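# Slide the open bin into the shelf's empty slot

## Task

Move the open bin from the table into the empty slot in the shelf's row of bins, with its open front outward like its neighbours and all of its parts still inside. Tilt it if the low board overhead gets in the way, push it fully in so it sits behind the shelf's front lip, and leave the parts of the other bins in those bins.

## Robot and tools

Robot: two arms, left_arm and right_arm, each with a two-finger gripper and a wrist camera. left_arm is the robot's own left and sits on the +y side. This has nothing to do with which side of an image it appears on. Base roots in the scene frame are left_arm (+0.067, +0.312, +0.505) m and right_arm (+0.067, -0.312, +0.505) m.

Scene frame: the origin is at table-top height (z = 0) above the centre of the robot's foot. +x points forward over the table, +y to the robot's left, and +z up. The table surface starts near x = +0.15 m and may be turned a little. The fingers point along the gripper's own +z axis and close along its y axis. end_effector_position is the spot between the finger pads, about 1 cm short of the tips. Reported positions and orientations can be off by a few cm, more at long reach. Friction and weight can leave a gripper resting a centimetre or more from its command with nothing touching it.

Row layout, shared by execute_actions and move: 14 numbers, each in [-1, 1]. The first seven are left_arm: dx, dy, dz, rx, ry, rz, opening. The next seven are the same for right_arm. Always send all 14, even when one arm stays still. dx, dy, dz and rx, ry, rz are offsets, not poses. They are measured along the scene axes from that arm's Hand target as it stood when the action or move began. 1.0 equals 0.6 m of travel or 180 degrees. rx, ry, rz form one rotation vector, turned about the gripper's own position. A translation longer than 1.0 may be scaled back along its direction. opening is absolute, not an offset: +1 is fully open (0.094 m) and -1 is shut. Sending 0 there closes the gripper halfway, so to leave a gripper alone, repeat its current command. Sending six zeros for an arm's pose re-requests its Hand target, which also ends a push against an obstacle.

execute_actions(actions, cameras): actions is a list of actions. Each action is a list of up to 15 rows, and each row lasts one control step (1/30 s). If an action has fewer than 15 rows, its last row repeats until 15 steps have run. Every row is counted from the start pose of its action, not from the row before it, and the next action starts again from the updated Hand target. An empty list only returns the state and images. cameras: null, omitted or ["all"] gives every camera, and [] gives none. Names are cam_head_left, cam_head_right, cam_left_wrist, cam_right_wrist, each 896x504. An unknown name voids the call.

move(target, speed, blend, opening_speed, blocking, cameras): drives each gripper in a straight line to its offset target. target is one 14-number row or a list of up to 15 rows, all counted from the same starting Hand targets. speed is the path's top speed in m/s, from 0.002 to 4.3 (default 0.25), given once or once per target. Rotation is capped at twice that value in rad/s. blend, in m, rounds the corners between listed targets. opening_speed is the opening change per second on the -1..+1 scale, at least 0.2. blocking=false returns after about 0.5 s while the motion continues. Total motion is capped at 10 s. Paths do not avoid obstacles or the other arm. Faster moves lag, stray and hit harder. Keep paths away from an arm's own base, or its shoulder posture may flip. The extra line reads move: followed by an outcome: done (at rest within 10 mm and 2 degrees), off_target, moving, held or fault. limits=paced means the commanded pose was clipped, and limits=held means steps were withheld.

wait(seconds 0-10): lets time pass while commands hold. stop(): brakes a running move. zoom_image(camera, region [x0,y0,x1,y1]): gives a closer view of a region of at most 504x504 px from that camera's latest image. read_manual: returns licence text only. finished_scene(scene): ends the current scene, given its number, and cannot be undone.

Result lines: end_effector_position (m) and end_effector_quat_wxyz are in the scene frame. Hand target is the last commanded pose after clipping, and the next offsets start from it. Each step can clip the commanded orientation to 40 degrees from the measured one. grip_measured uses the same scale as opening and reads a little wide when the gripper is empty. On a firmly held part it reads slightly narrower than the part. Commanding below first contact squeezes at full force, about 50-64 N per pad. To release, command well above grip_measured. Joint velocities reading "within noise" means the arm is still. Joint torques include the arm's own weight, and numbers 3 and 4 flip sign beyond ±28 N m. Action results list positions at some intermediate steps.

Avoid: dropping the bin or spilling its parts, releasing anything while it is moving, fast impacts, and hard shoving against the shelf. Never let an object leave the table or be left resting off it. Do not let the arms collide or pinch each other's fingers. The clearance check does not guard gripper-to-gripper contact, and a hard hit between the arms can fail the task. Holding loads, keeping an arm stretched out or pressing toward an unreachable pose heats the motors. A MOTOR HOT line appears at 85 °C, and at 100 °C that arm goes limp and drops for 30-60 s or longer. Any stopped arm is a penalty. Loose objects may occasionally be nudged by the scene.

Each tool is called after "Emit:" by a JSON object that holds its "op" and its "data", one argument or row to a line.

## Session

Emit:
{"op": "execute_actions", "data": {
  "actions": []
}}

Scene clock: 0.00 s.
left_arm: end_effector_position=(+0.4290, +0.2716, +0.2202) grip_measured=+1.000 end_effector_quat_wxyz=(+0.289, -0.715, +0.628, +0.104) | right_arm: end_effector_position=(+0.4092, -0.0600, +0.3357) grip_measured=+1.000 end_effector_quat_wxyz=(+0.199, +0.951, -0.051, -0.231)
Joint positions: left_arm=[-2.362 1.694 0.523 0.983 -1.21 -1.325 0.094] | right_arm=[-0.336 1.849 1.288 -1.437 0.76 -1.755 0.094]
Joint velocities: within noise
Joint torques (N m): no reading
Heat: left arm: hottest waist 29 °C; right arm: hottest wrist pitch 31 °C.
Hand target: left_arm +0.4275, +0.2718, +0.2220; -0.289, +0.714, -0.629, -0.104 | right_arm +0.4111, -0.0591, +0.3363; +0.198, +0.951, -0.052, -0.230
Tool commands: left_gripper/opening=+1.0 right_gripper/opening=+1.0

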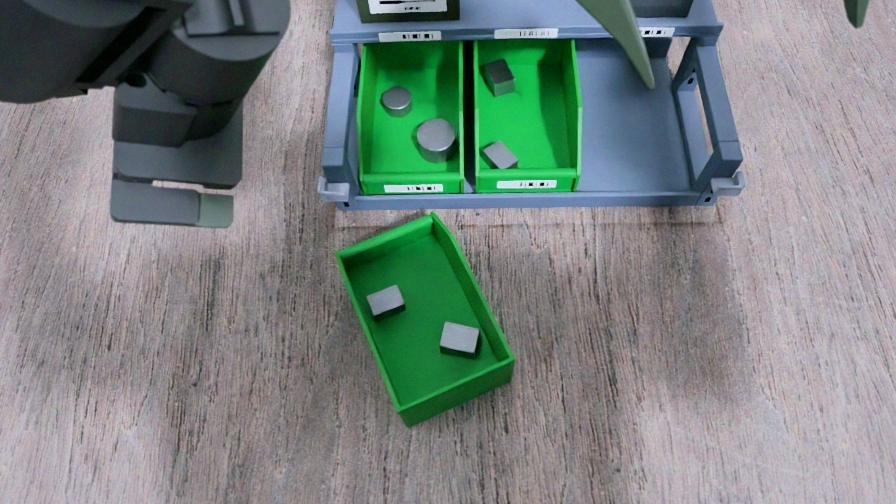

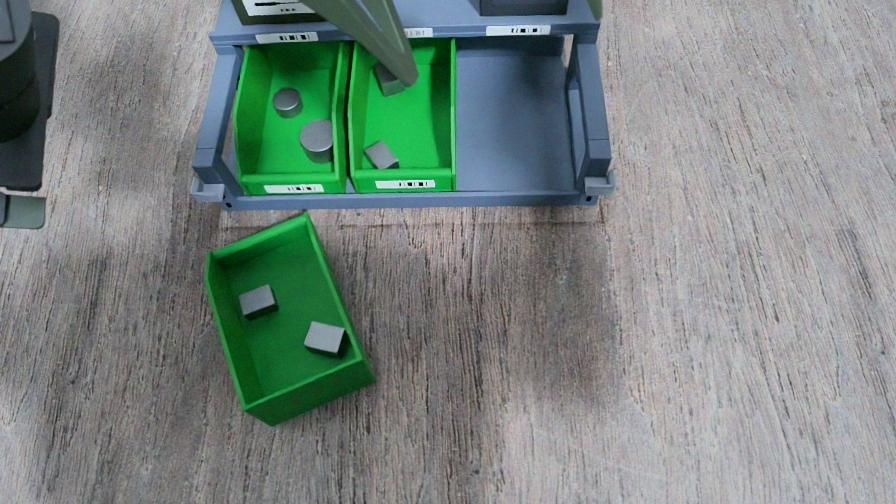

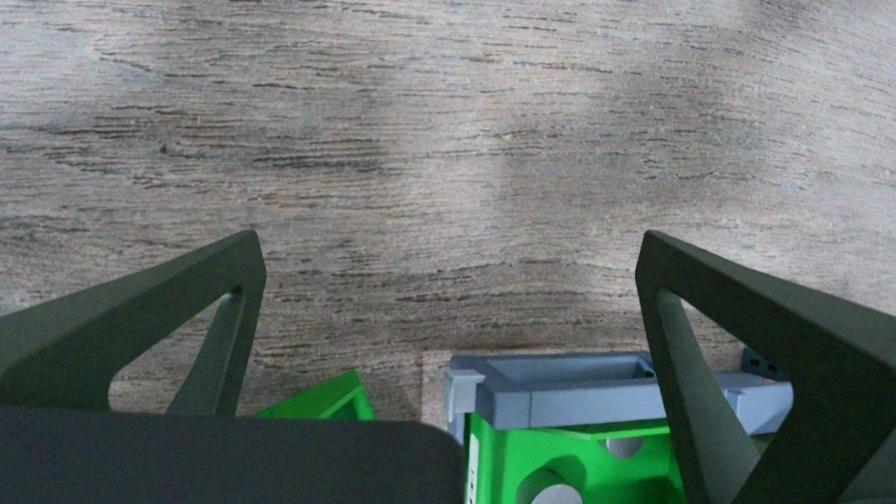

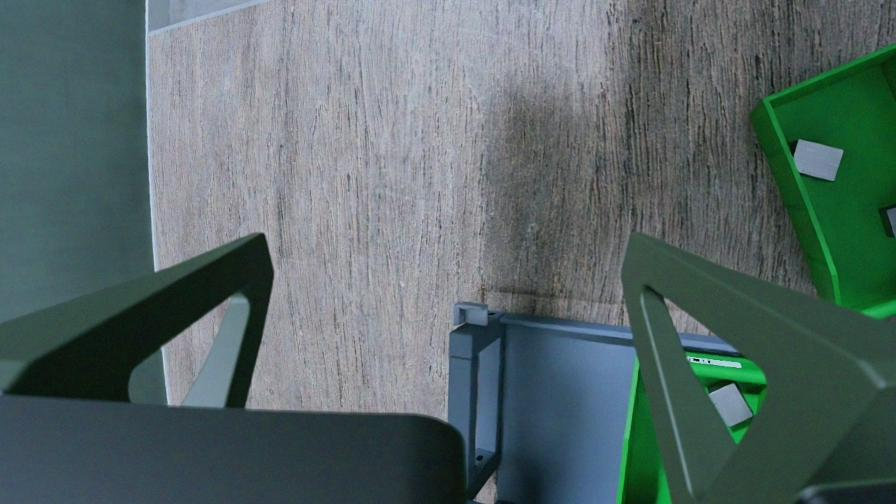

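Emit:
{"op": "zoom_image", "data": {
  "camera": "cam_head_left",
  "region": [310, 180, 550, 440]
}}

Emit:
{"op": "zoom_image", "data": {
  "camera": "cam_head_left",
  "region": [300, 0, 780, 240]
}}

Scaled by 1.938 from the camera's 896x504 image, which has a finer 1280x720 frame.

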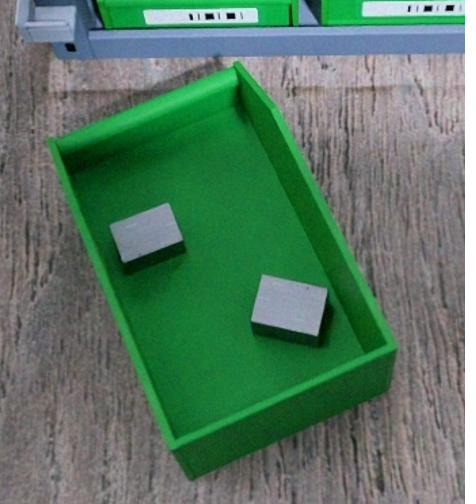

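Scaled by 1.050 from the camera's 896x504 image, which has a finer 1280x720 frame.

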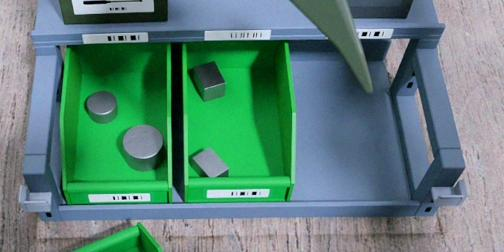

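Emit:
{"op": "move", "data": {
  "target": [0,0,0,0,0,0,1, -0.085,-0.235,-0.02,0.1188,-0.3131,0.0678,1]
}}

Scene clock: 55.70 s.
left_arm: end_effector_position=(+0.4290, +0.2716, +0.2202) grip_measured=+1.000 end_effector_quat_wxyz=(+0.289, -0.715, +0.628, +0.104) | right_arm: end_effector_position=(+0.3598, -0.1932, +0.3273) grip_measured=+1.000 end_effector_quat_wxyz=(+0.221, +0.961, -0.094, +0.136)
Joint positions: left_arm=[-2.362 1.694 0.523 0.983 -1.21 -1.325 0.094] | right_arm=[-0.354 1.549 0.55 -0.386 1.446 -2.092 0.094]
Joint velocities: within noise
Joint torques (N m): left_arm=[-6.48 -10.17 -3.02 0.7 -0.22 0.05] | right_arm=[7.41 -9.41 -0.58 0.36 0.36 -0.19]
Heat: left arm: hottest waist 30 °C; right arm: hottest waist 32 °C.
Hand target: left_arm +0.4275, +0.2718, +0.2220; -0.289, +0.714, -0.629, -0.104 | right_arm +0.3601, -0.2001, +0.3244; +0.000, +0.966, +0.001, +0.259
Off the commanded pose: left_arm 0.002 m, 0 deg | right_arm 0.008 m, 31 deg.
joint sent to its limit (right arm) — joint 6 (wrist roll), lower limit. The joint targets are off in orientation, not in position.
move: off_target (right_arm)

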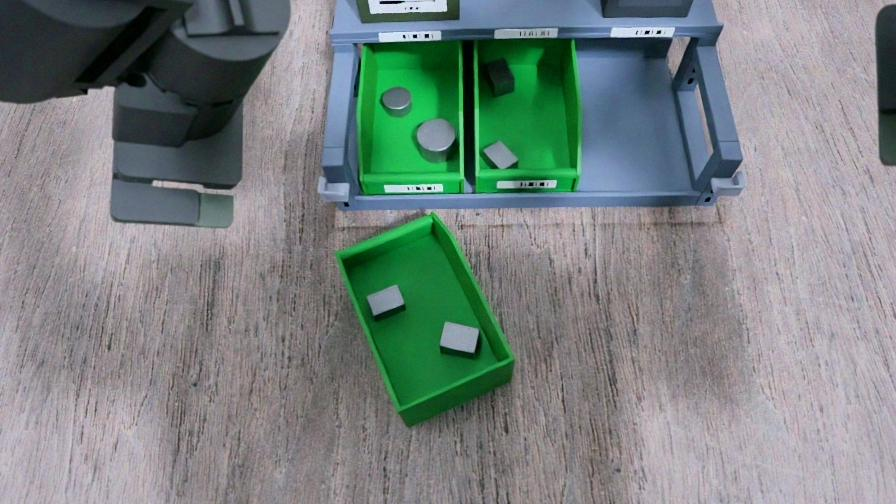

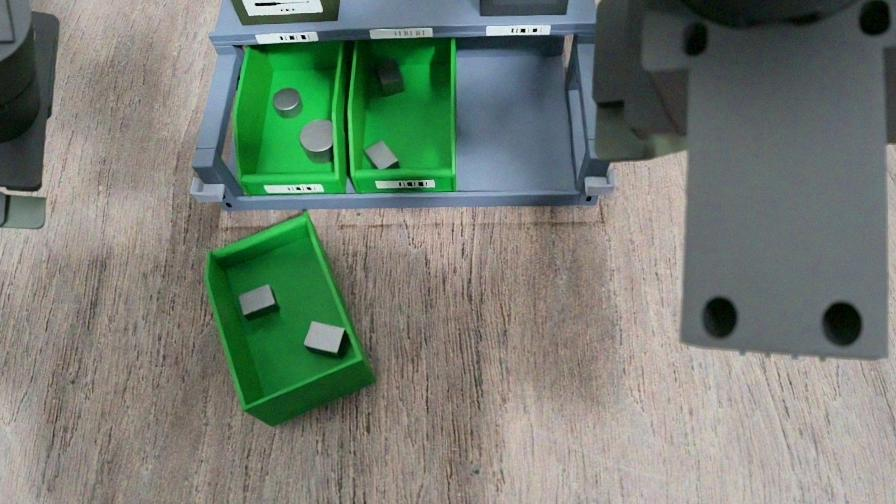

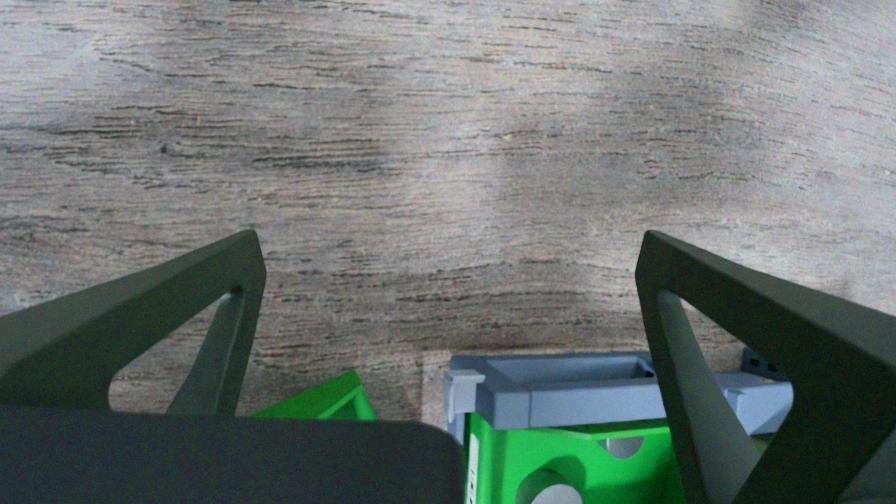

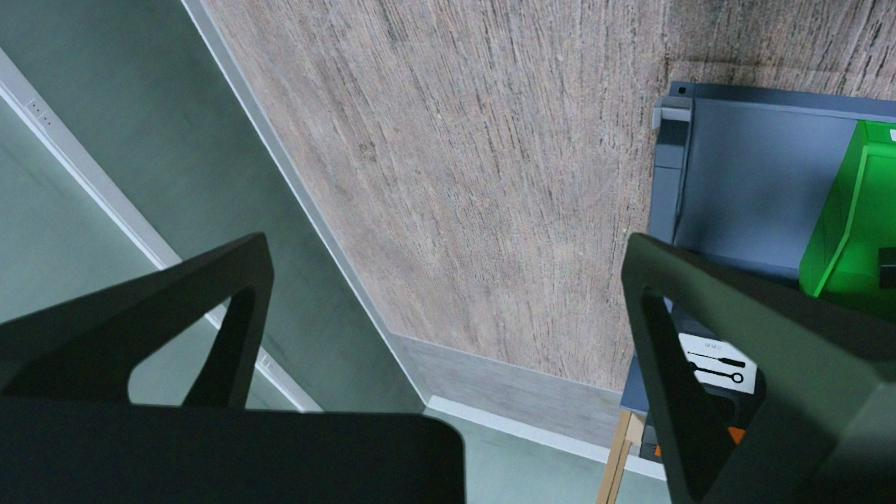

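Emit:
{"op": "move", "data": {
  "target": [
    [0,0,0,0,0,0,1, -0.05,0.03,0.0,0.1307,0.1307,-0.4877,1],
    [0,0,0,0,0,0,1, -0.1335,0.1335,-0.174,-0.794,0,0.608,1]
  ]
}}

Scene clock: 122.53 s.
left_arm: end_effector_position=(+0.4290, +0.2716, +0.2202) grip_measured=+1.000 end_effector_quat_wxyz=(+0.289, -0.715, +0.628, +0.104) | right_arm: end_effector_position=(+0.2803, -0.1269, +0.2172) grip_measured=+1.000 end_effector_quat_wxyz=(+0.185, +0.006, +0.982, -0.036)
Joint positions: left_arm=[-2.362 1.694 0.523 0.983 -1.21 -1.325 0.094] | right_arm=[-0.523 2.293 0.419 1.574 0.946 -0.13 0.094]
Joint velocities: within noise
Joint torques (N m): left_arm=[-6.48 -10.23 -3.02 0.7 -0.22 0.05] | right_arm=[11.58 -7.53 -3.63 1.55 0.11 0.16]
Heat: left arm: hottest waist 30 °C; right arm: hottest waist 30 °C.
Hand target: left_arm +0.4275, +0.2718, +0.2220; -0.289, +0.714, -0.629, -0.104 | right_arm +0.2801, -0.1200, +0.2199; +0.509, +0.000, +0.861, -0.010
Off the commanded pose: left_arm 0.002 m, 0 deg | right_arm 0.007 m, 54 deg; orientation clipped.
joint sent to its limit (right arm) — joint 4 (wrist pitch), upper limit. The joint targets are off in orientation, not in position.
move: off_target (right_arm); limits=paced

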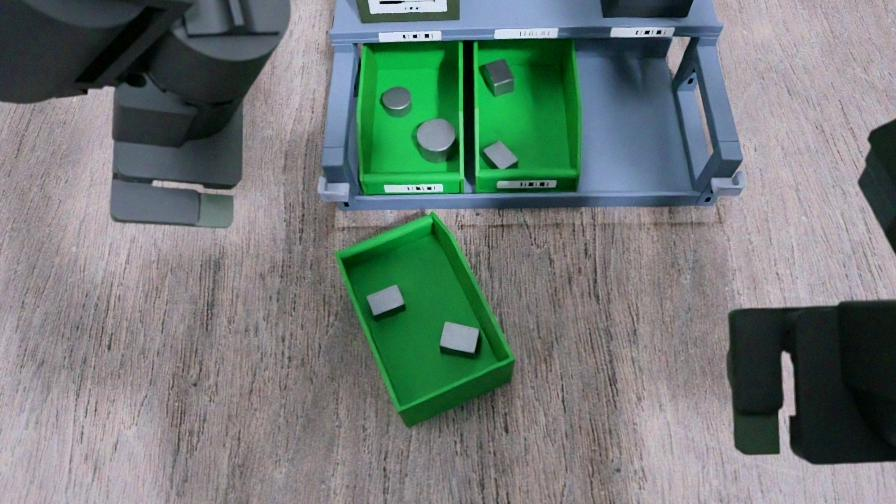

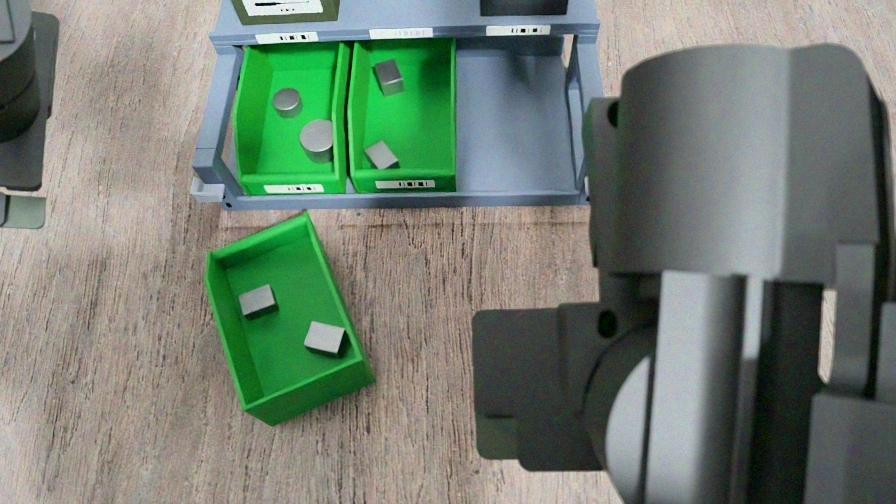

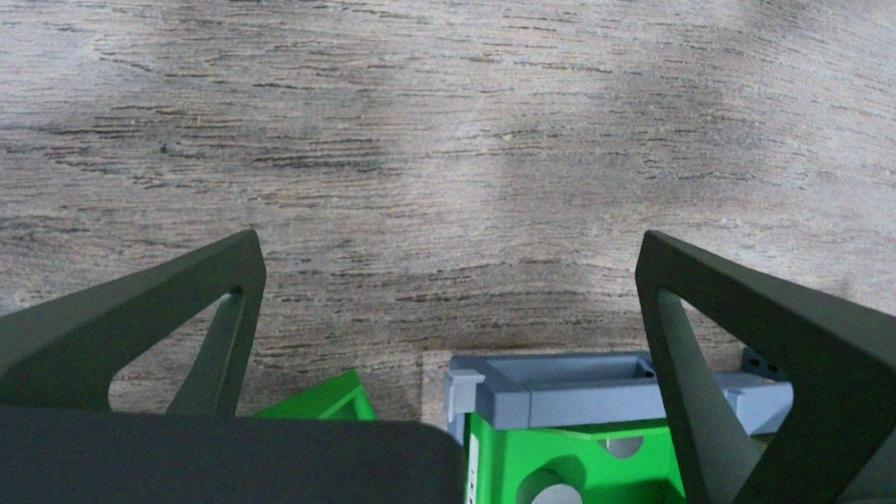

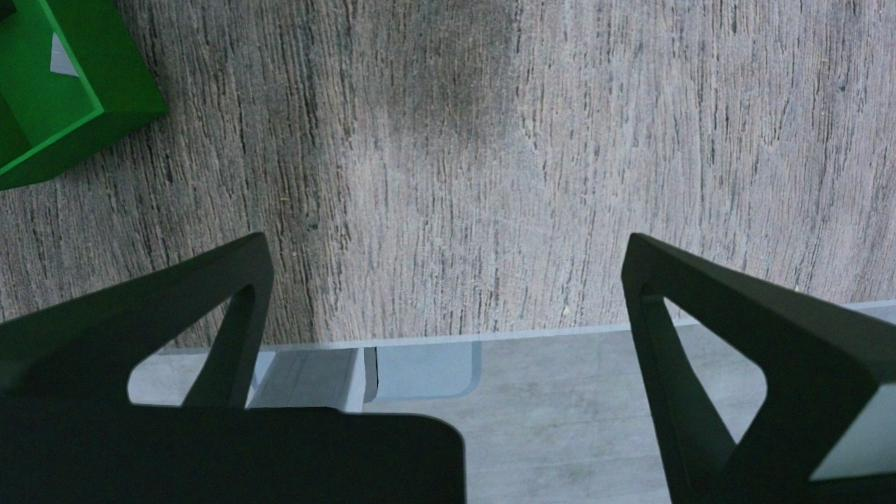

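Emit:
{"op": "move", "data": {
  "target": [0,0,0,0,0,0,1, 0.083,0.033,0.167,-0.489,0.2373,0.5739,1],
  "speed": 0.4
}}

Scene clock: 159.87 s.
left_arm: end_effector_position=(+0.4290, +0.2716, +0.2202) grip_measured=+1.000 end_effector_quat_wxyz=(+0.289, -0.715, +0.628, +0.104) | right_arm: end_effector_position=(+0.3260, -0.1065, +0.3141) grip_measured=+1.000 end_effector_quat_wxyz=(-0.082, -0.895, +0.411, -0.155)
Joint positions: left_arm=[-2.362 1.694 0.523 0.983 -1.21 -1.325 0.094] | right_arm=[-0.238 1.746 0.597 -0.147 1.331 -1.473 0.094]
Joint velocities: within noise
Joint torques (N m): left_arm=[-6.48 -10.23 -3 0.72 -0.22 0.05] | right_arm=[12.22 -9.58 0.59 -0.13 0.23 0.13]
Heat: left arm: hottest waist 30 °C; right arm: hottest waist 31 °C.
Hand target: left_arm +0.4275, +0.2718, +0.2220; -0.289, +0.714, -0.629, -0.104 | right_arm +0.3298, -0.1002, +0.3201; +0.073, +0.892, -0.417, +0.157
Off the commanded pose: left_arm 0.002 m, 0 deg | right_arm 0.009 m, 1 deg.
move: done

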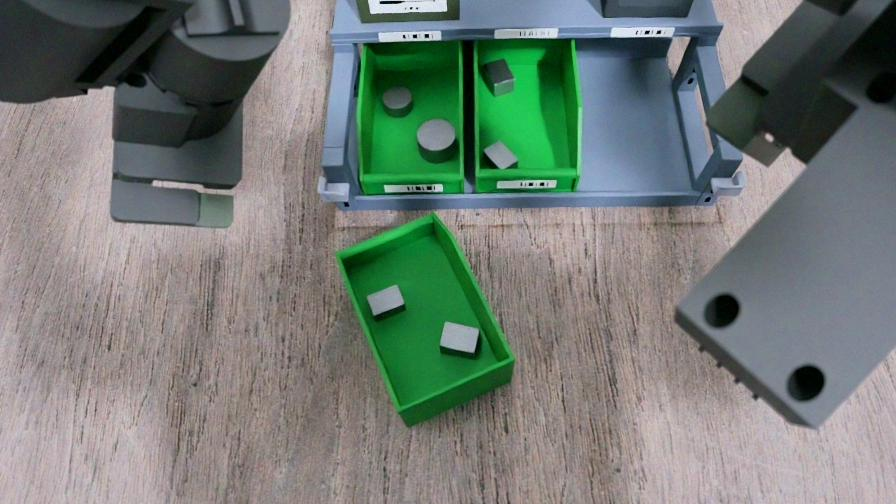

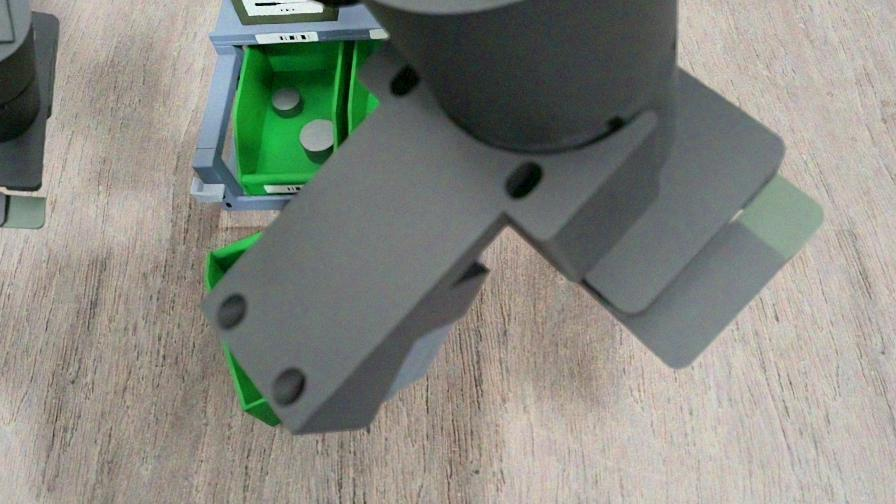

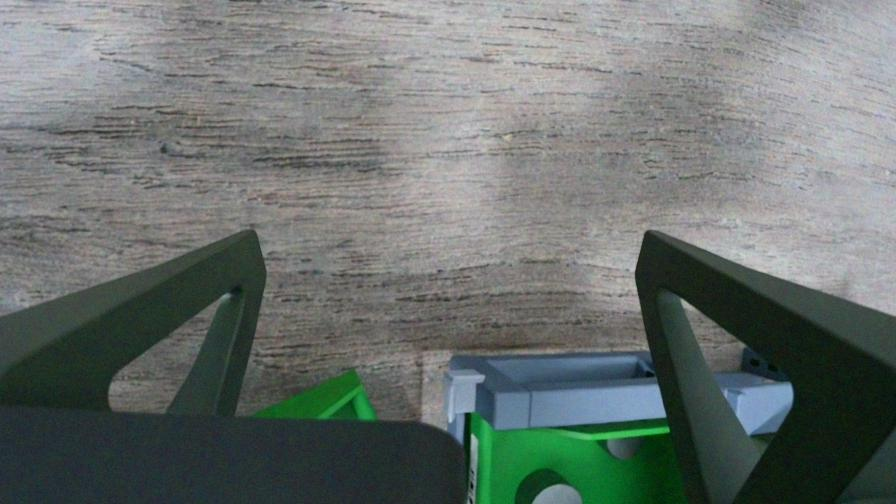

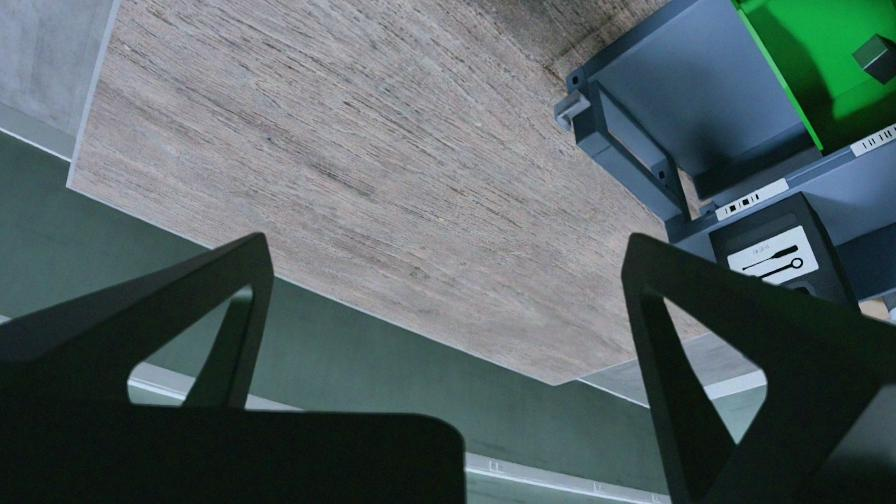

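Emit:
{"op": "move", "data": {
  "target": [
    [-0.13,0.217,0.083,0,0,0,1, 0,0,0,0,0,0,1],
    [-0.13,0.217,0.083,0,0,0,1, -0.033,0.267,-0.033,0,0,0.195,1]
  ],
  "speed": 0.4
}}

Scene clock: 196.33 s.
left_arm: end_effector_position=(+0.3571, +0.3958, +0.2649) grip_measured=+1.000 end_effector_quat_wxyz=(+0.287, -0.719, +0.626, +0.098) | right_arm: end_effector_position=(+0.3148, +0.0568, +0.2957) grip_measured=+1.000 end_effector_quat_wxyz=(+0.054, +0.975, -0.151, +0.155)
Joint positions: left_arm=[-2.063 1.444 0.184 1.149 -0.904 -1.249 0.094] | right_arm=[-0.115 2.117 0.921 0.017 1.334 -2.091 0.094]
Joint velocities: within noise
Joint torques (N m): left_arm=[-1.67 -9.82 -6.15 1.39 -0.06 0.2] | right_arm=[16.62 -10.75 0.21 0.91 0.01 -0.16]
Heat: left arm: hottest waist 29 °C; right arm: hottest waist 31 °C.
Hand target: left_arm +0.3496, +0.4021, +0.2718; -0.289, +0.714, -0.629, -0.104 | right_arm +0.3100, +0.0601, +0.3003; +0.022, +0.976, -0.129, +0.172
Off the commanded pose: left_arm 0.012 m, 1 deg | right_arm 0.007 m, 5 deg.
joint sent to its limit (right arm) — joint 6 (wrist roll), lower limit. The joint targets are off in orientation, not in position.
move: off_target (left_arm, right_arm)

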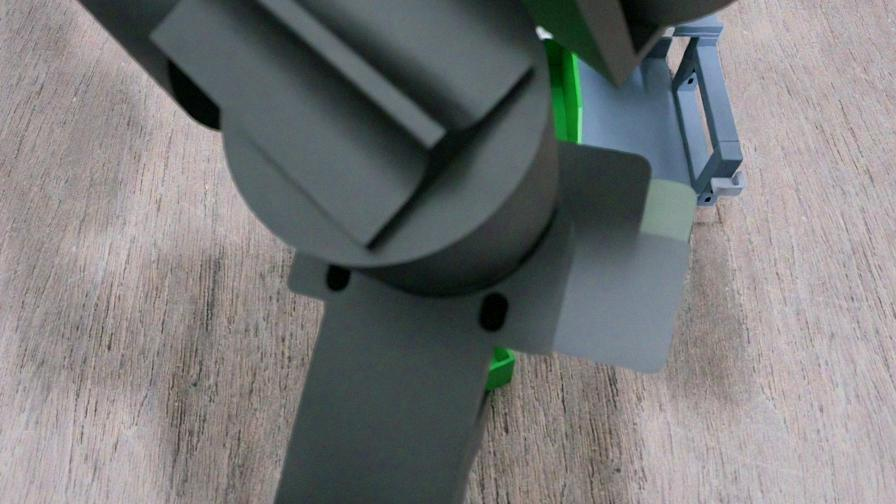

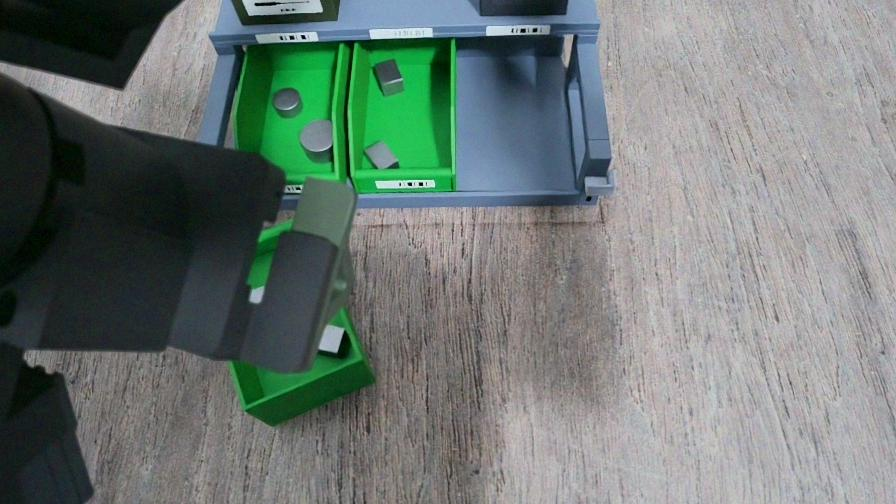

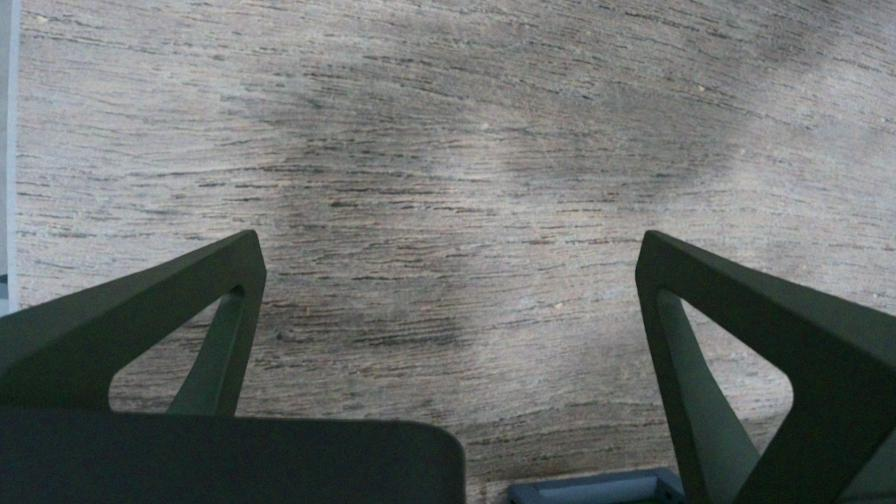

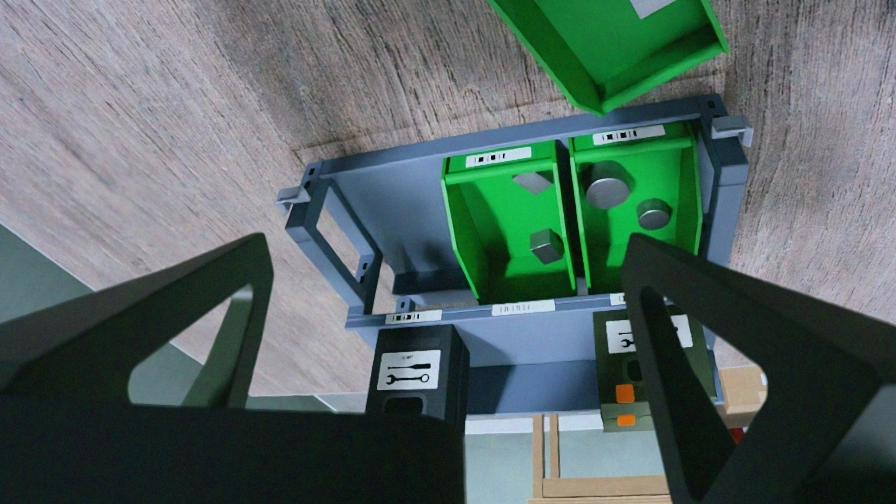

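Emit:
{"op": "zoom_image", "data": {
  "camera": "cam_right_wrist",
  "region": [260, 60, 764, 344]
}}

Emit:
{"op": "zoom_image", "data": {
  "camera": "cam_right_wrist",
  "region": [270, 140, 480, 340]
}}

Emit:
{"op": "zoom_image", "data": {
  "camera": "cam_right_wrist",
  "region": [480, 0, 760, 200]
}}

Scaled by 1.000.

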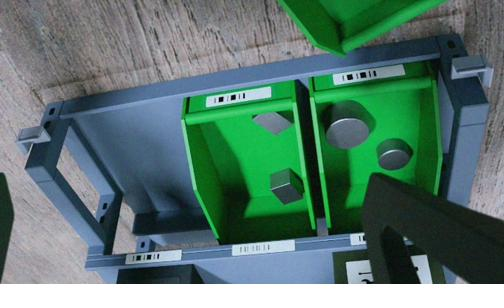

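Scaled by 2.400 from the camera's 896x504 image, which has a finer 1280x720 frame.

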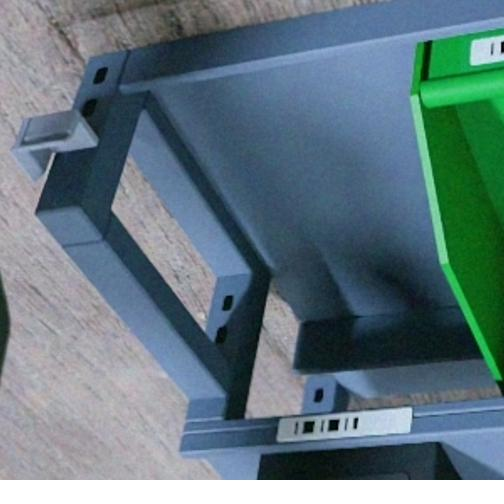

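Scaled by 1.800 from the camera's 896x504 image, which has a finer 1280x720 frame.

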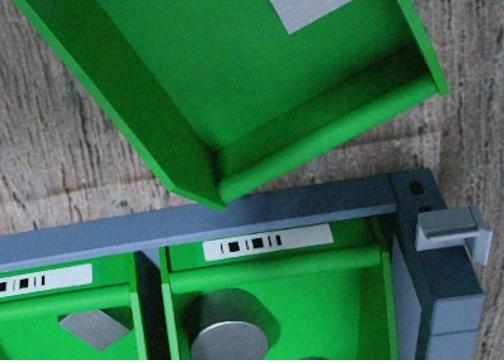

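Emit:
{"op": "move", "data": {
  "target": [0,0,0,0,0,0,1, 0.15,-0.65,0.0,0.1103,0.058,-0.5214,1],
  "speed": 0.4
}}

Scene clock: 233.80 s.
left_arm: end_effector_position=(+0.3571, +0.3958, +0.2649) grip_measured=+1.000 end_effector_quat_wxyz=(+0.287, -0.719, +0.626, +0.098) | right_arm: end_effector_position=(+0.3935, -0.3247, +0.2998) grip_measured=+1.000 end_effector_quat_wxyz=(+0.001, -0.584, +0.811, +0.005)
Joint positions: left_arm=[-2.063 1.444 0.184 1.149 -0.904 -1.249 0.094] | right_arm=[-1 0.845 0.379 -0.165 0.472 -1.34 0.094]
Joint velocities: within noise
Joint torques (N m): left_arm=[-1.67 -9.82 -6.13 1.39 -0.06 0.2] | right_arm=[1.14 -10.34 2.04 0.06 -0.24 0.12]
Heat: left arm: hottest waist 29 °C; right arm: hottest waist 33 °C.
Hand target: left_arm +0.3496, +0.4021, +0.2718; -0.289, +0.715, -0.629, -0.104 | right_arm +0.4000, -0.3300, +0.3003; +0.000, -0.574, +0.819, +0.000
Off the commanded pose: left_arm 0.012 m, 1 deg | right_arm 0.008 m, 2 deg.
move: off_target (left_arm)

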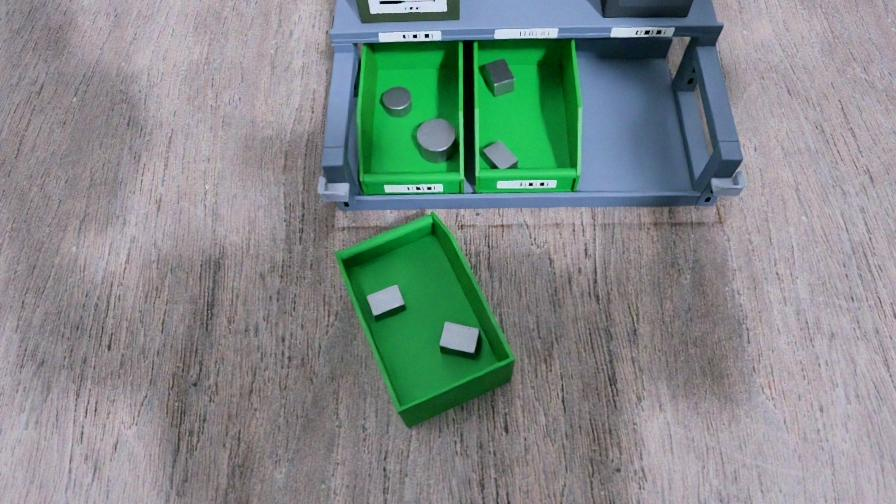

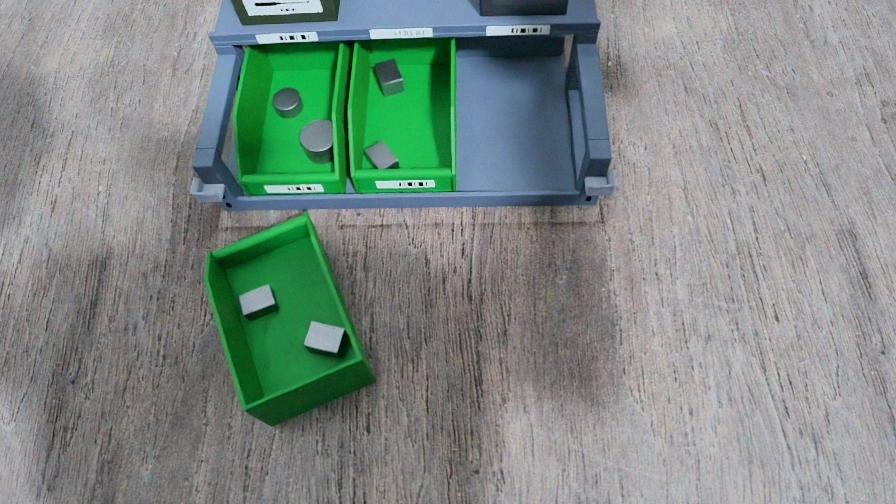

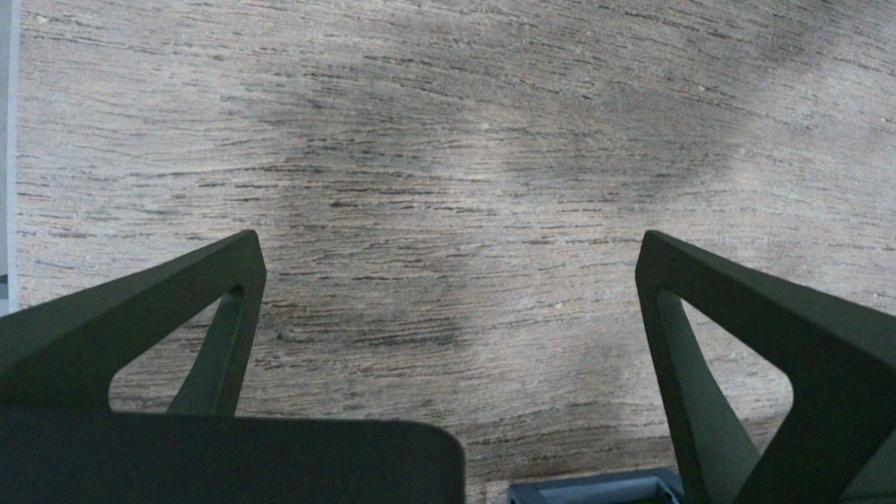

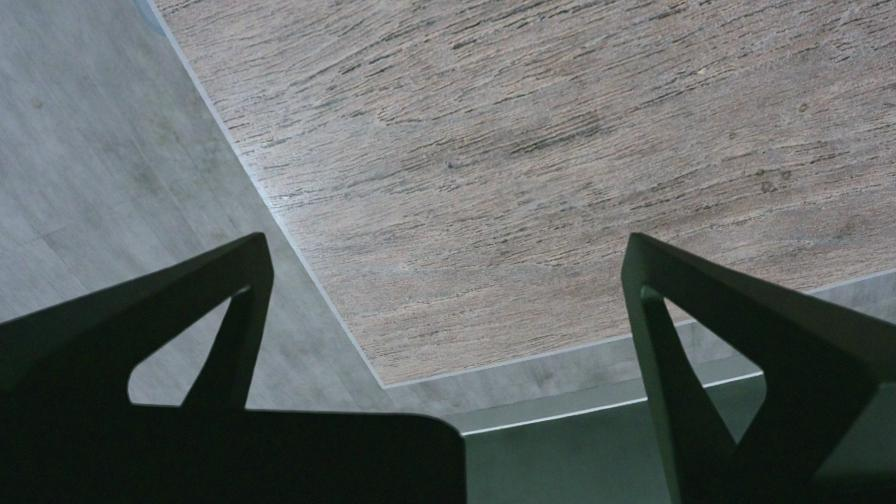

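Emit:
{"op": "zoom_image", "data": {
  "camera": "cam_head_left",
  "region": [560, 10, 760, 220]
}}

Emit:
{"op": "zoom_image", "data": {
  "camera": "cam_head_right",
  "region": [430, 10, 630, 220]
}}

Emit:
{"op": "zoom_image", "data": {
  "camera": "cam_head_left",
  "region": [320, 200, 530, 430]
}}

Emit:
{"op": "zoom_image", "data": {
  "camera": "cam_head_right",
  "region": [190, 200, 400, 430]
}}

Scaled by 2.400 from the camera's 896x504 image, which has a finer 1280x720 frame.

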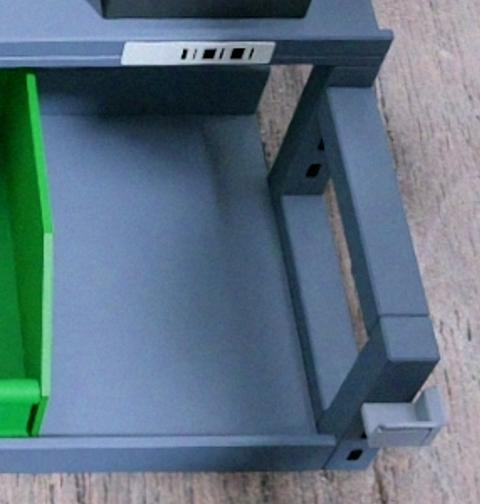

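Scaled by 2.400 from the camera's 896x504 image, which has a finer 1280x720 frame.

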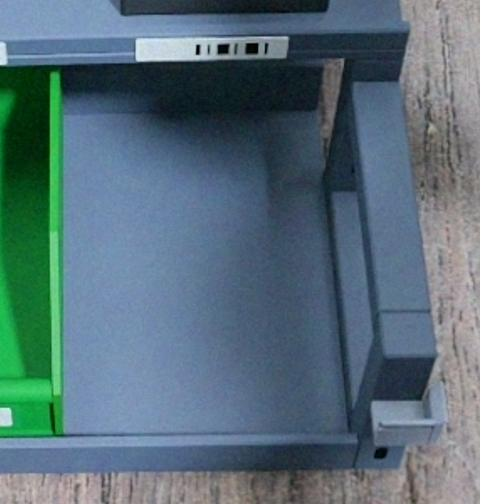

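Scaled by 2.191 from the camera's 896x504 image, which has a finer 1280x720 frame.

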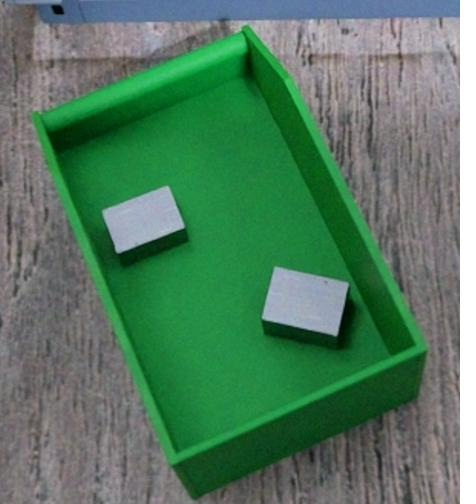

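Scaled by 2.191 from the camera's 896x504 image, which has a finer 1280x720 frame.

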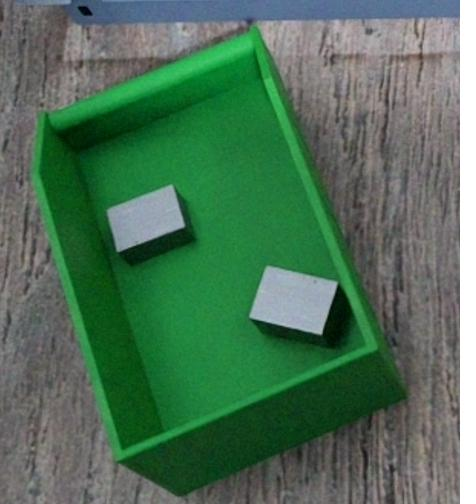

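Emit:
{"op": "move", "data": {
  "target": [
    [0,0,0,0,0,0,1, 0.0,0.6,0.0,0,0,-0.5,1],
    [0,0,0,0,0,0,1, 0.13,0.79,-0.12,0,0,-0.75,1]
  ],
  "speed": 0.4
}}

Scene clock: 270.40 s.
left_arm: end_effector_position=(+0.3571, +0.3958, +0.2649) grip_measured=+1.000 end_effector_quat_wxyz=(+0.287, -0.718, +0.626, +0.098) | right_arm: end_effector_position=(+0.4741, +0.1473, +0.2401) grip_measured=+1.000 end_effector_quat_wxyz=(+0.001, +0.527, +0.850, +0.008)
Joint positions: left_arm=[-2.063 1.444 0.184 1.149 -0.904 -1.249 0.094] | right_arm=[-0.294 2.122 1.441 -0.418 0.953 1.717 0.094]
Joint velocities: within noise
Joint torques (N m): left_arm=[-1.67 -9.82 -6.13 1.39 -0.06 0.2] | right_arm=[17.08 -13.92 3.29 -0.01 -0.03 0.14]
Heat: left arm: hottest waist 29 °C; right arm: hottest waist 31 °C.
Hand target: left_arm +0.3496, +0.4021, +0.2718; -0.289, +0.714, -0.629, -0.104 | right_arm +0.4781, +0.1440, +0.2282; +0.000, +0.537, +0.844, +0.000
Off the commanded pose: left_arm 0.012 m, 1 deg | right_arm 0.013 m, 2 deg.
move: off_target (left_arm, right_arm)

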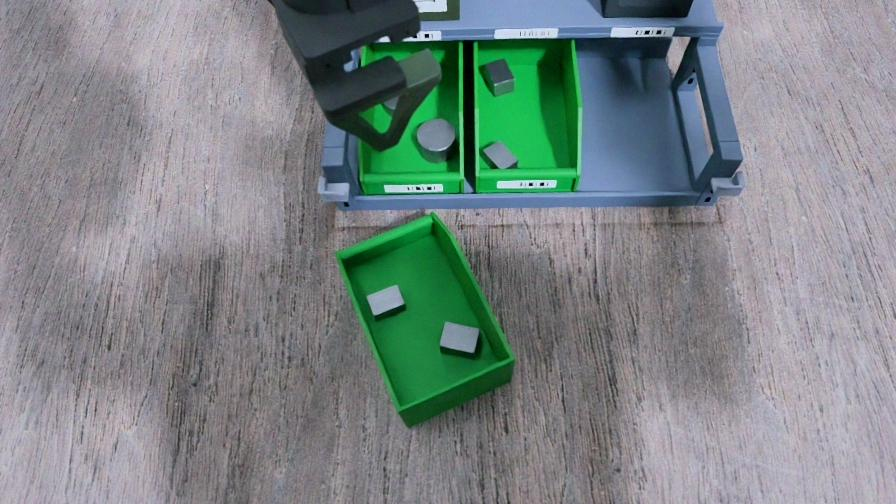

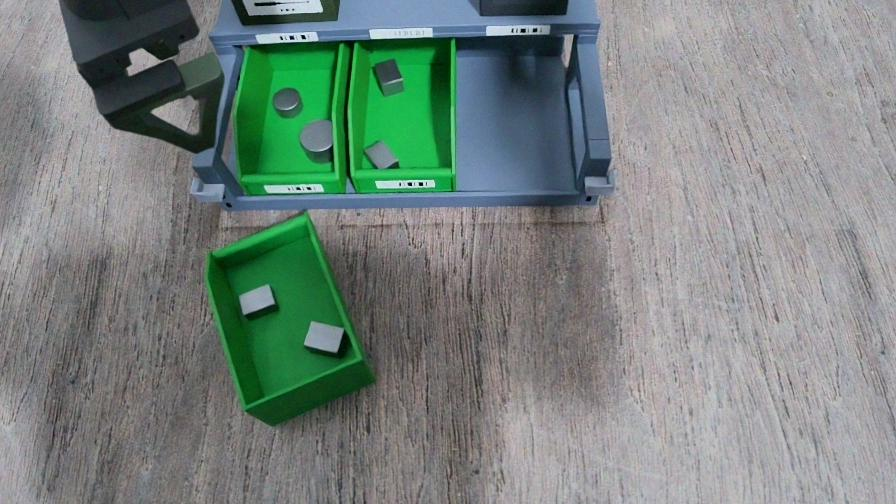

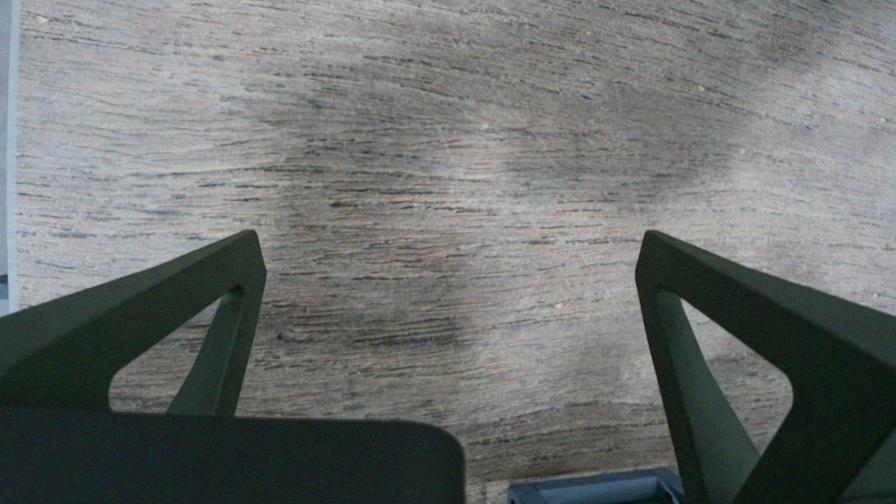

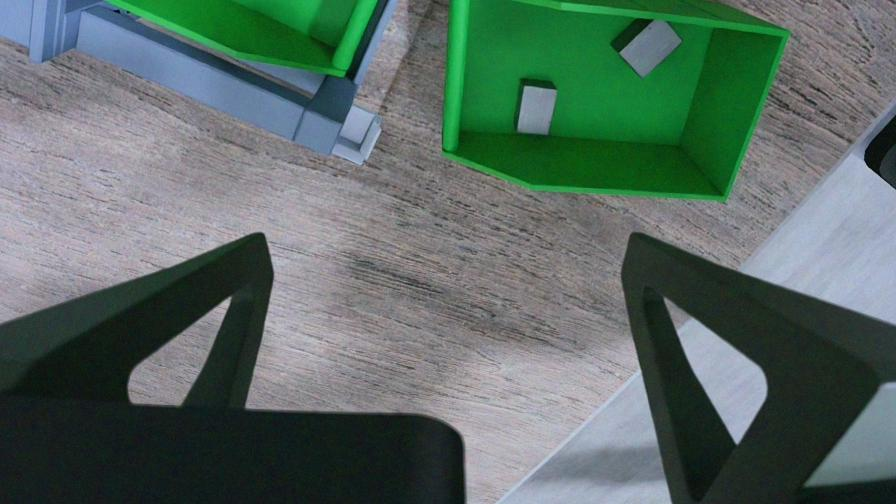

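Emit:
{"op": "zoom_image", "data": {
  "camera": "cam_right_wrist",
  "region": [420, 0, 820, 225]
}}

Scaled by 1.260 from the camera's 896x504 image, which has a finer 1280x720 frame.

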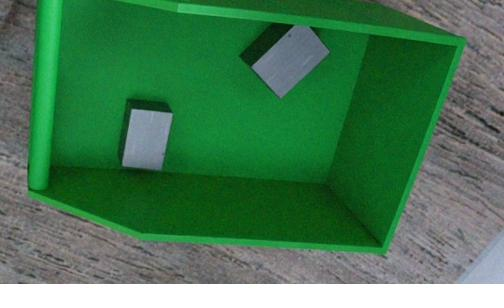

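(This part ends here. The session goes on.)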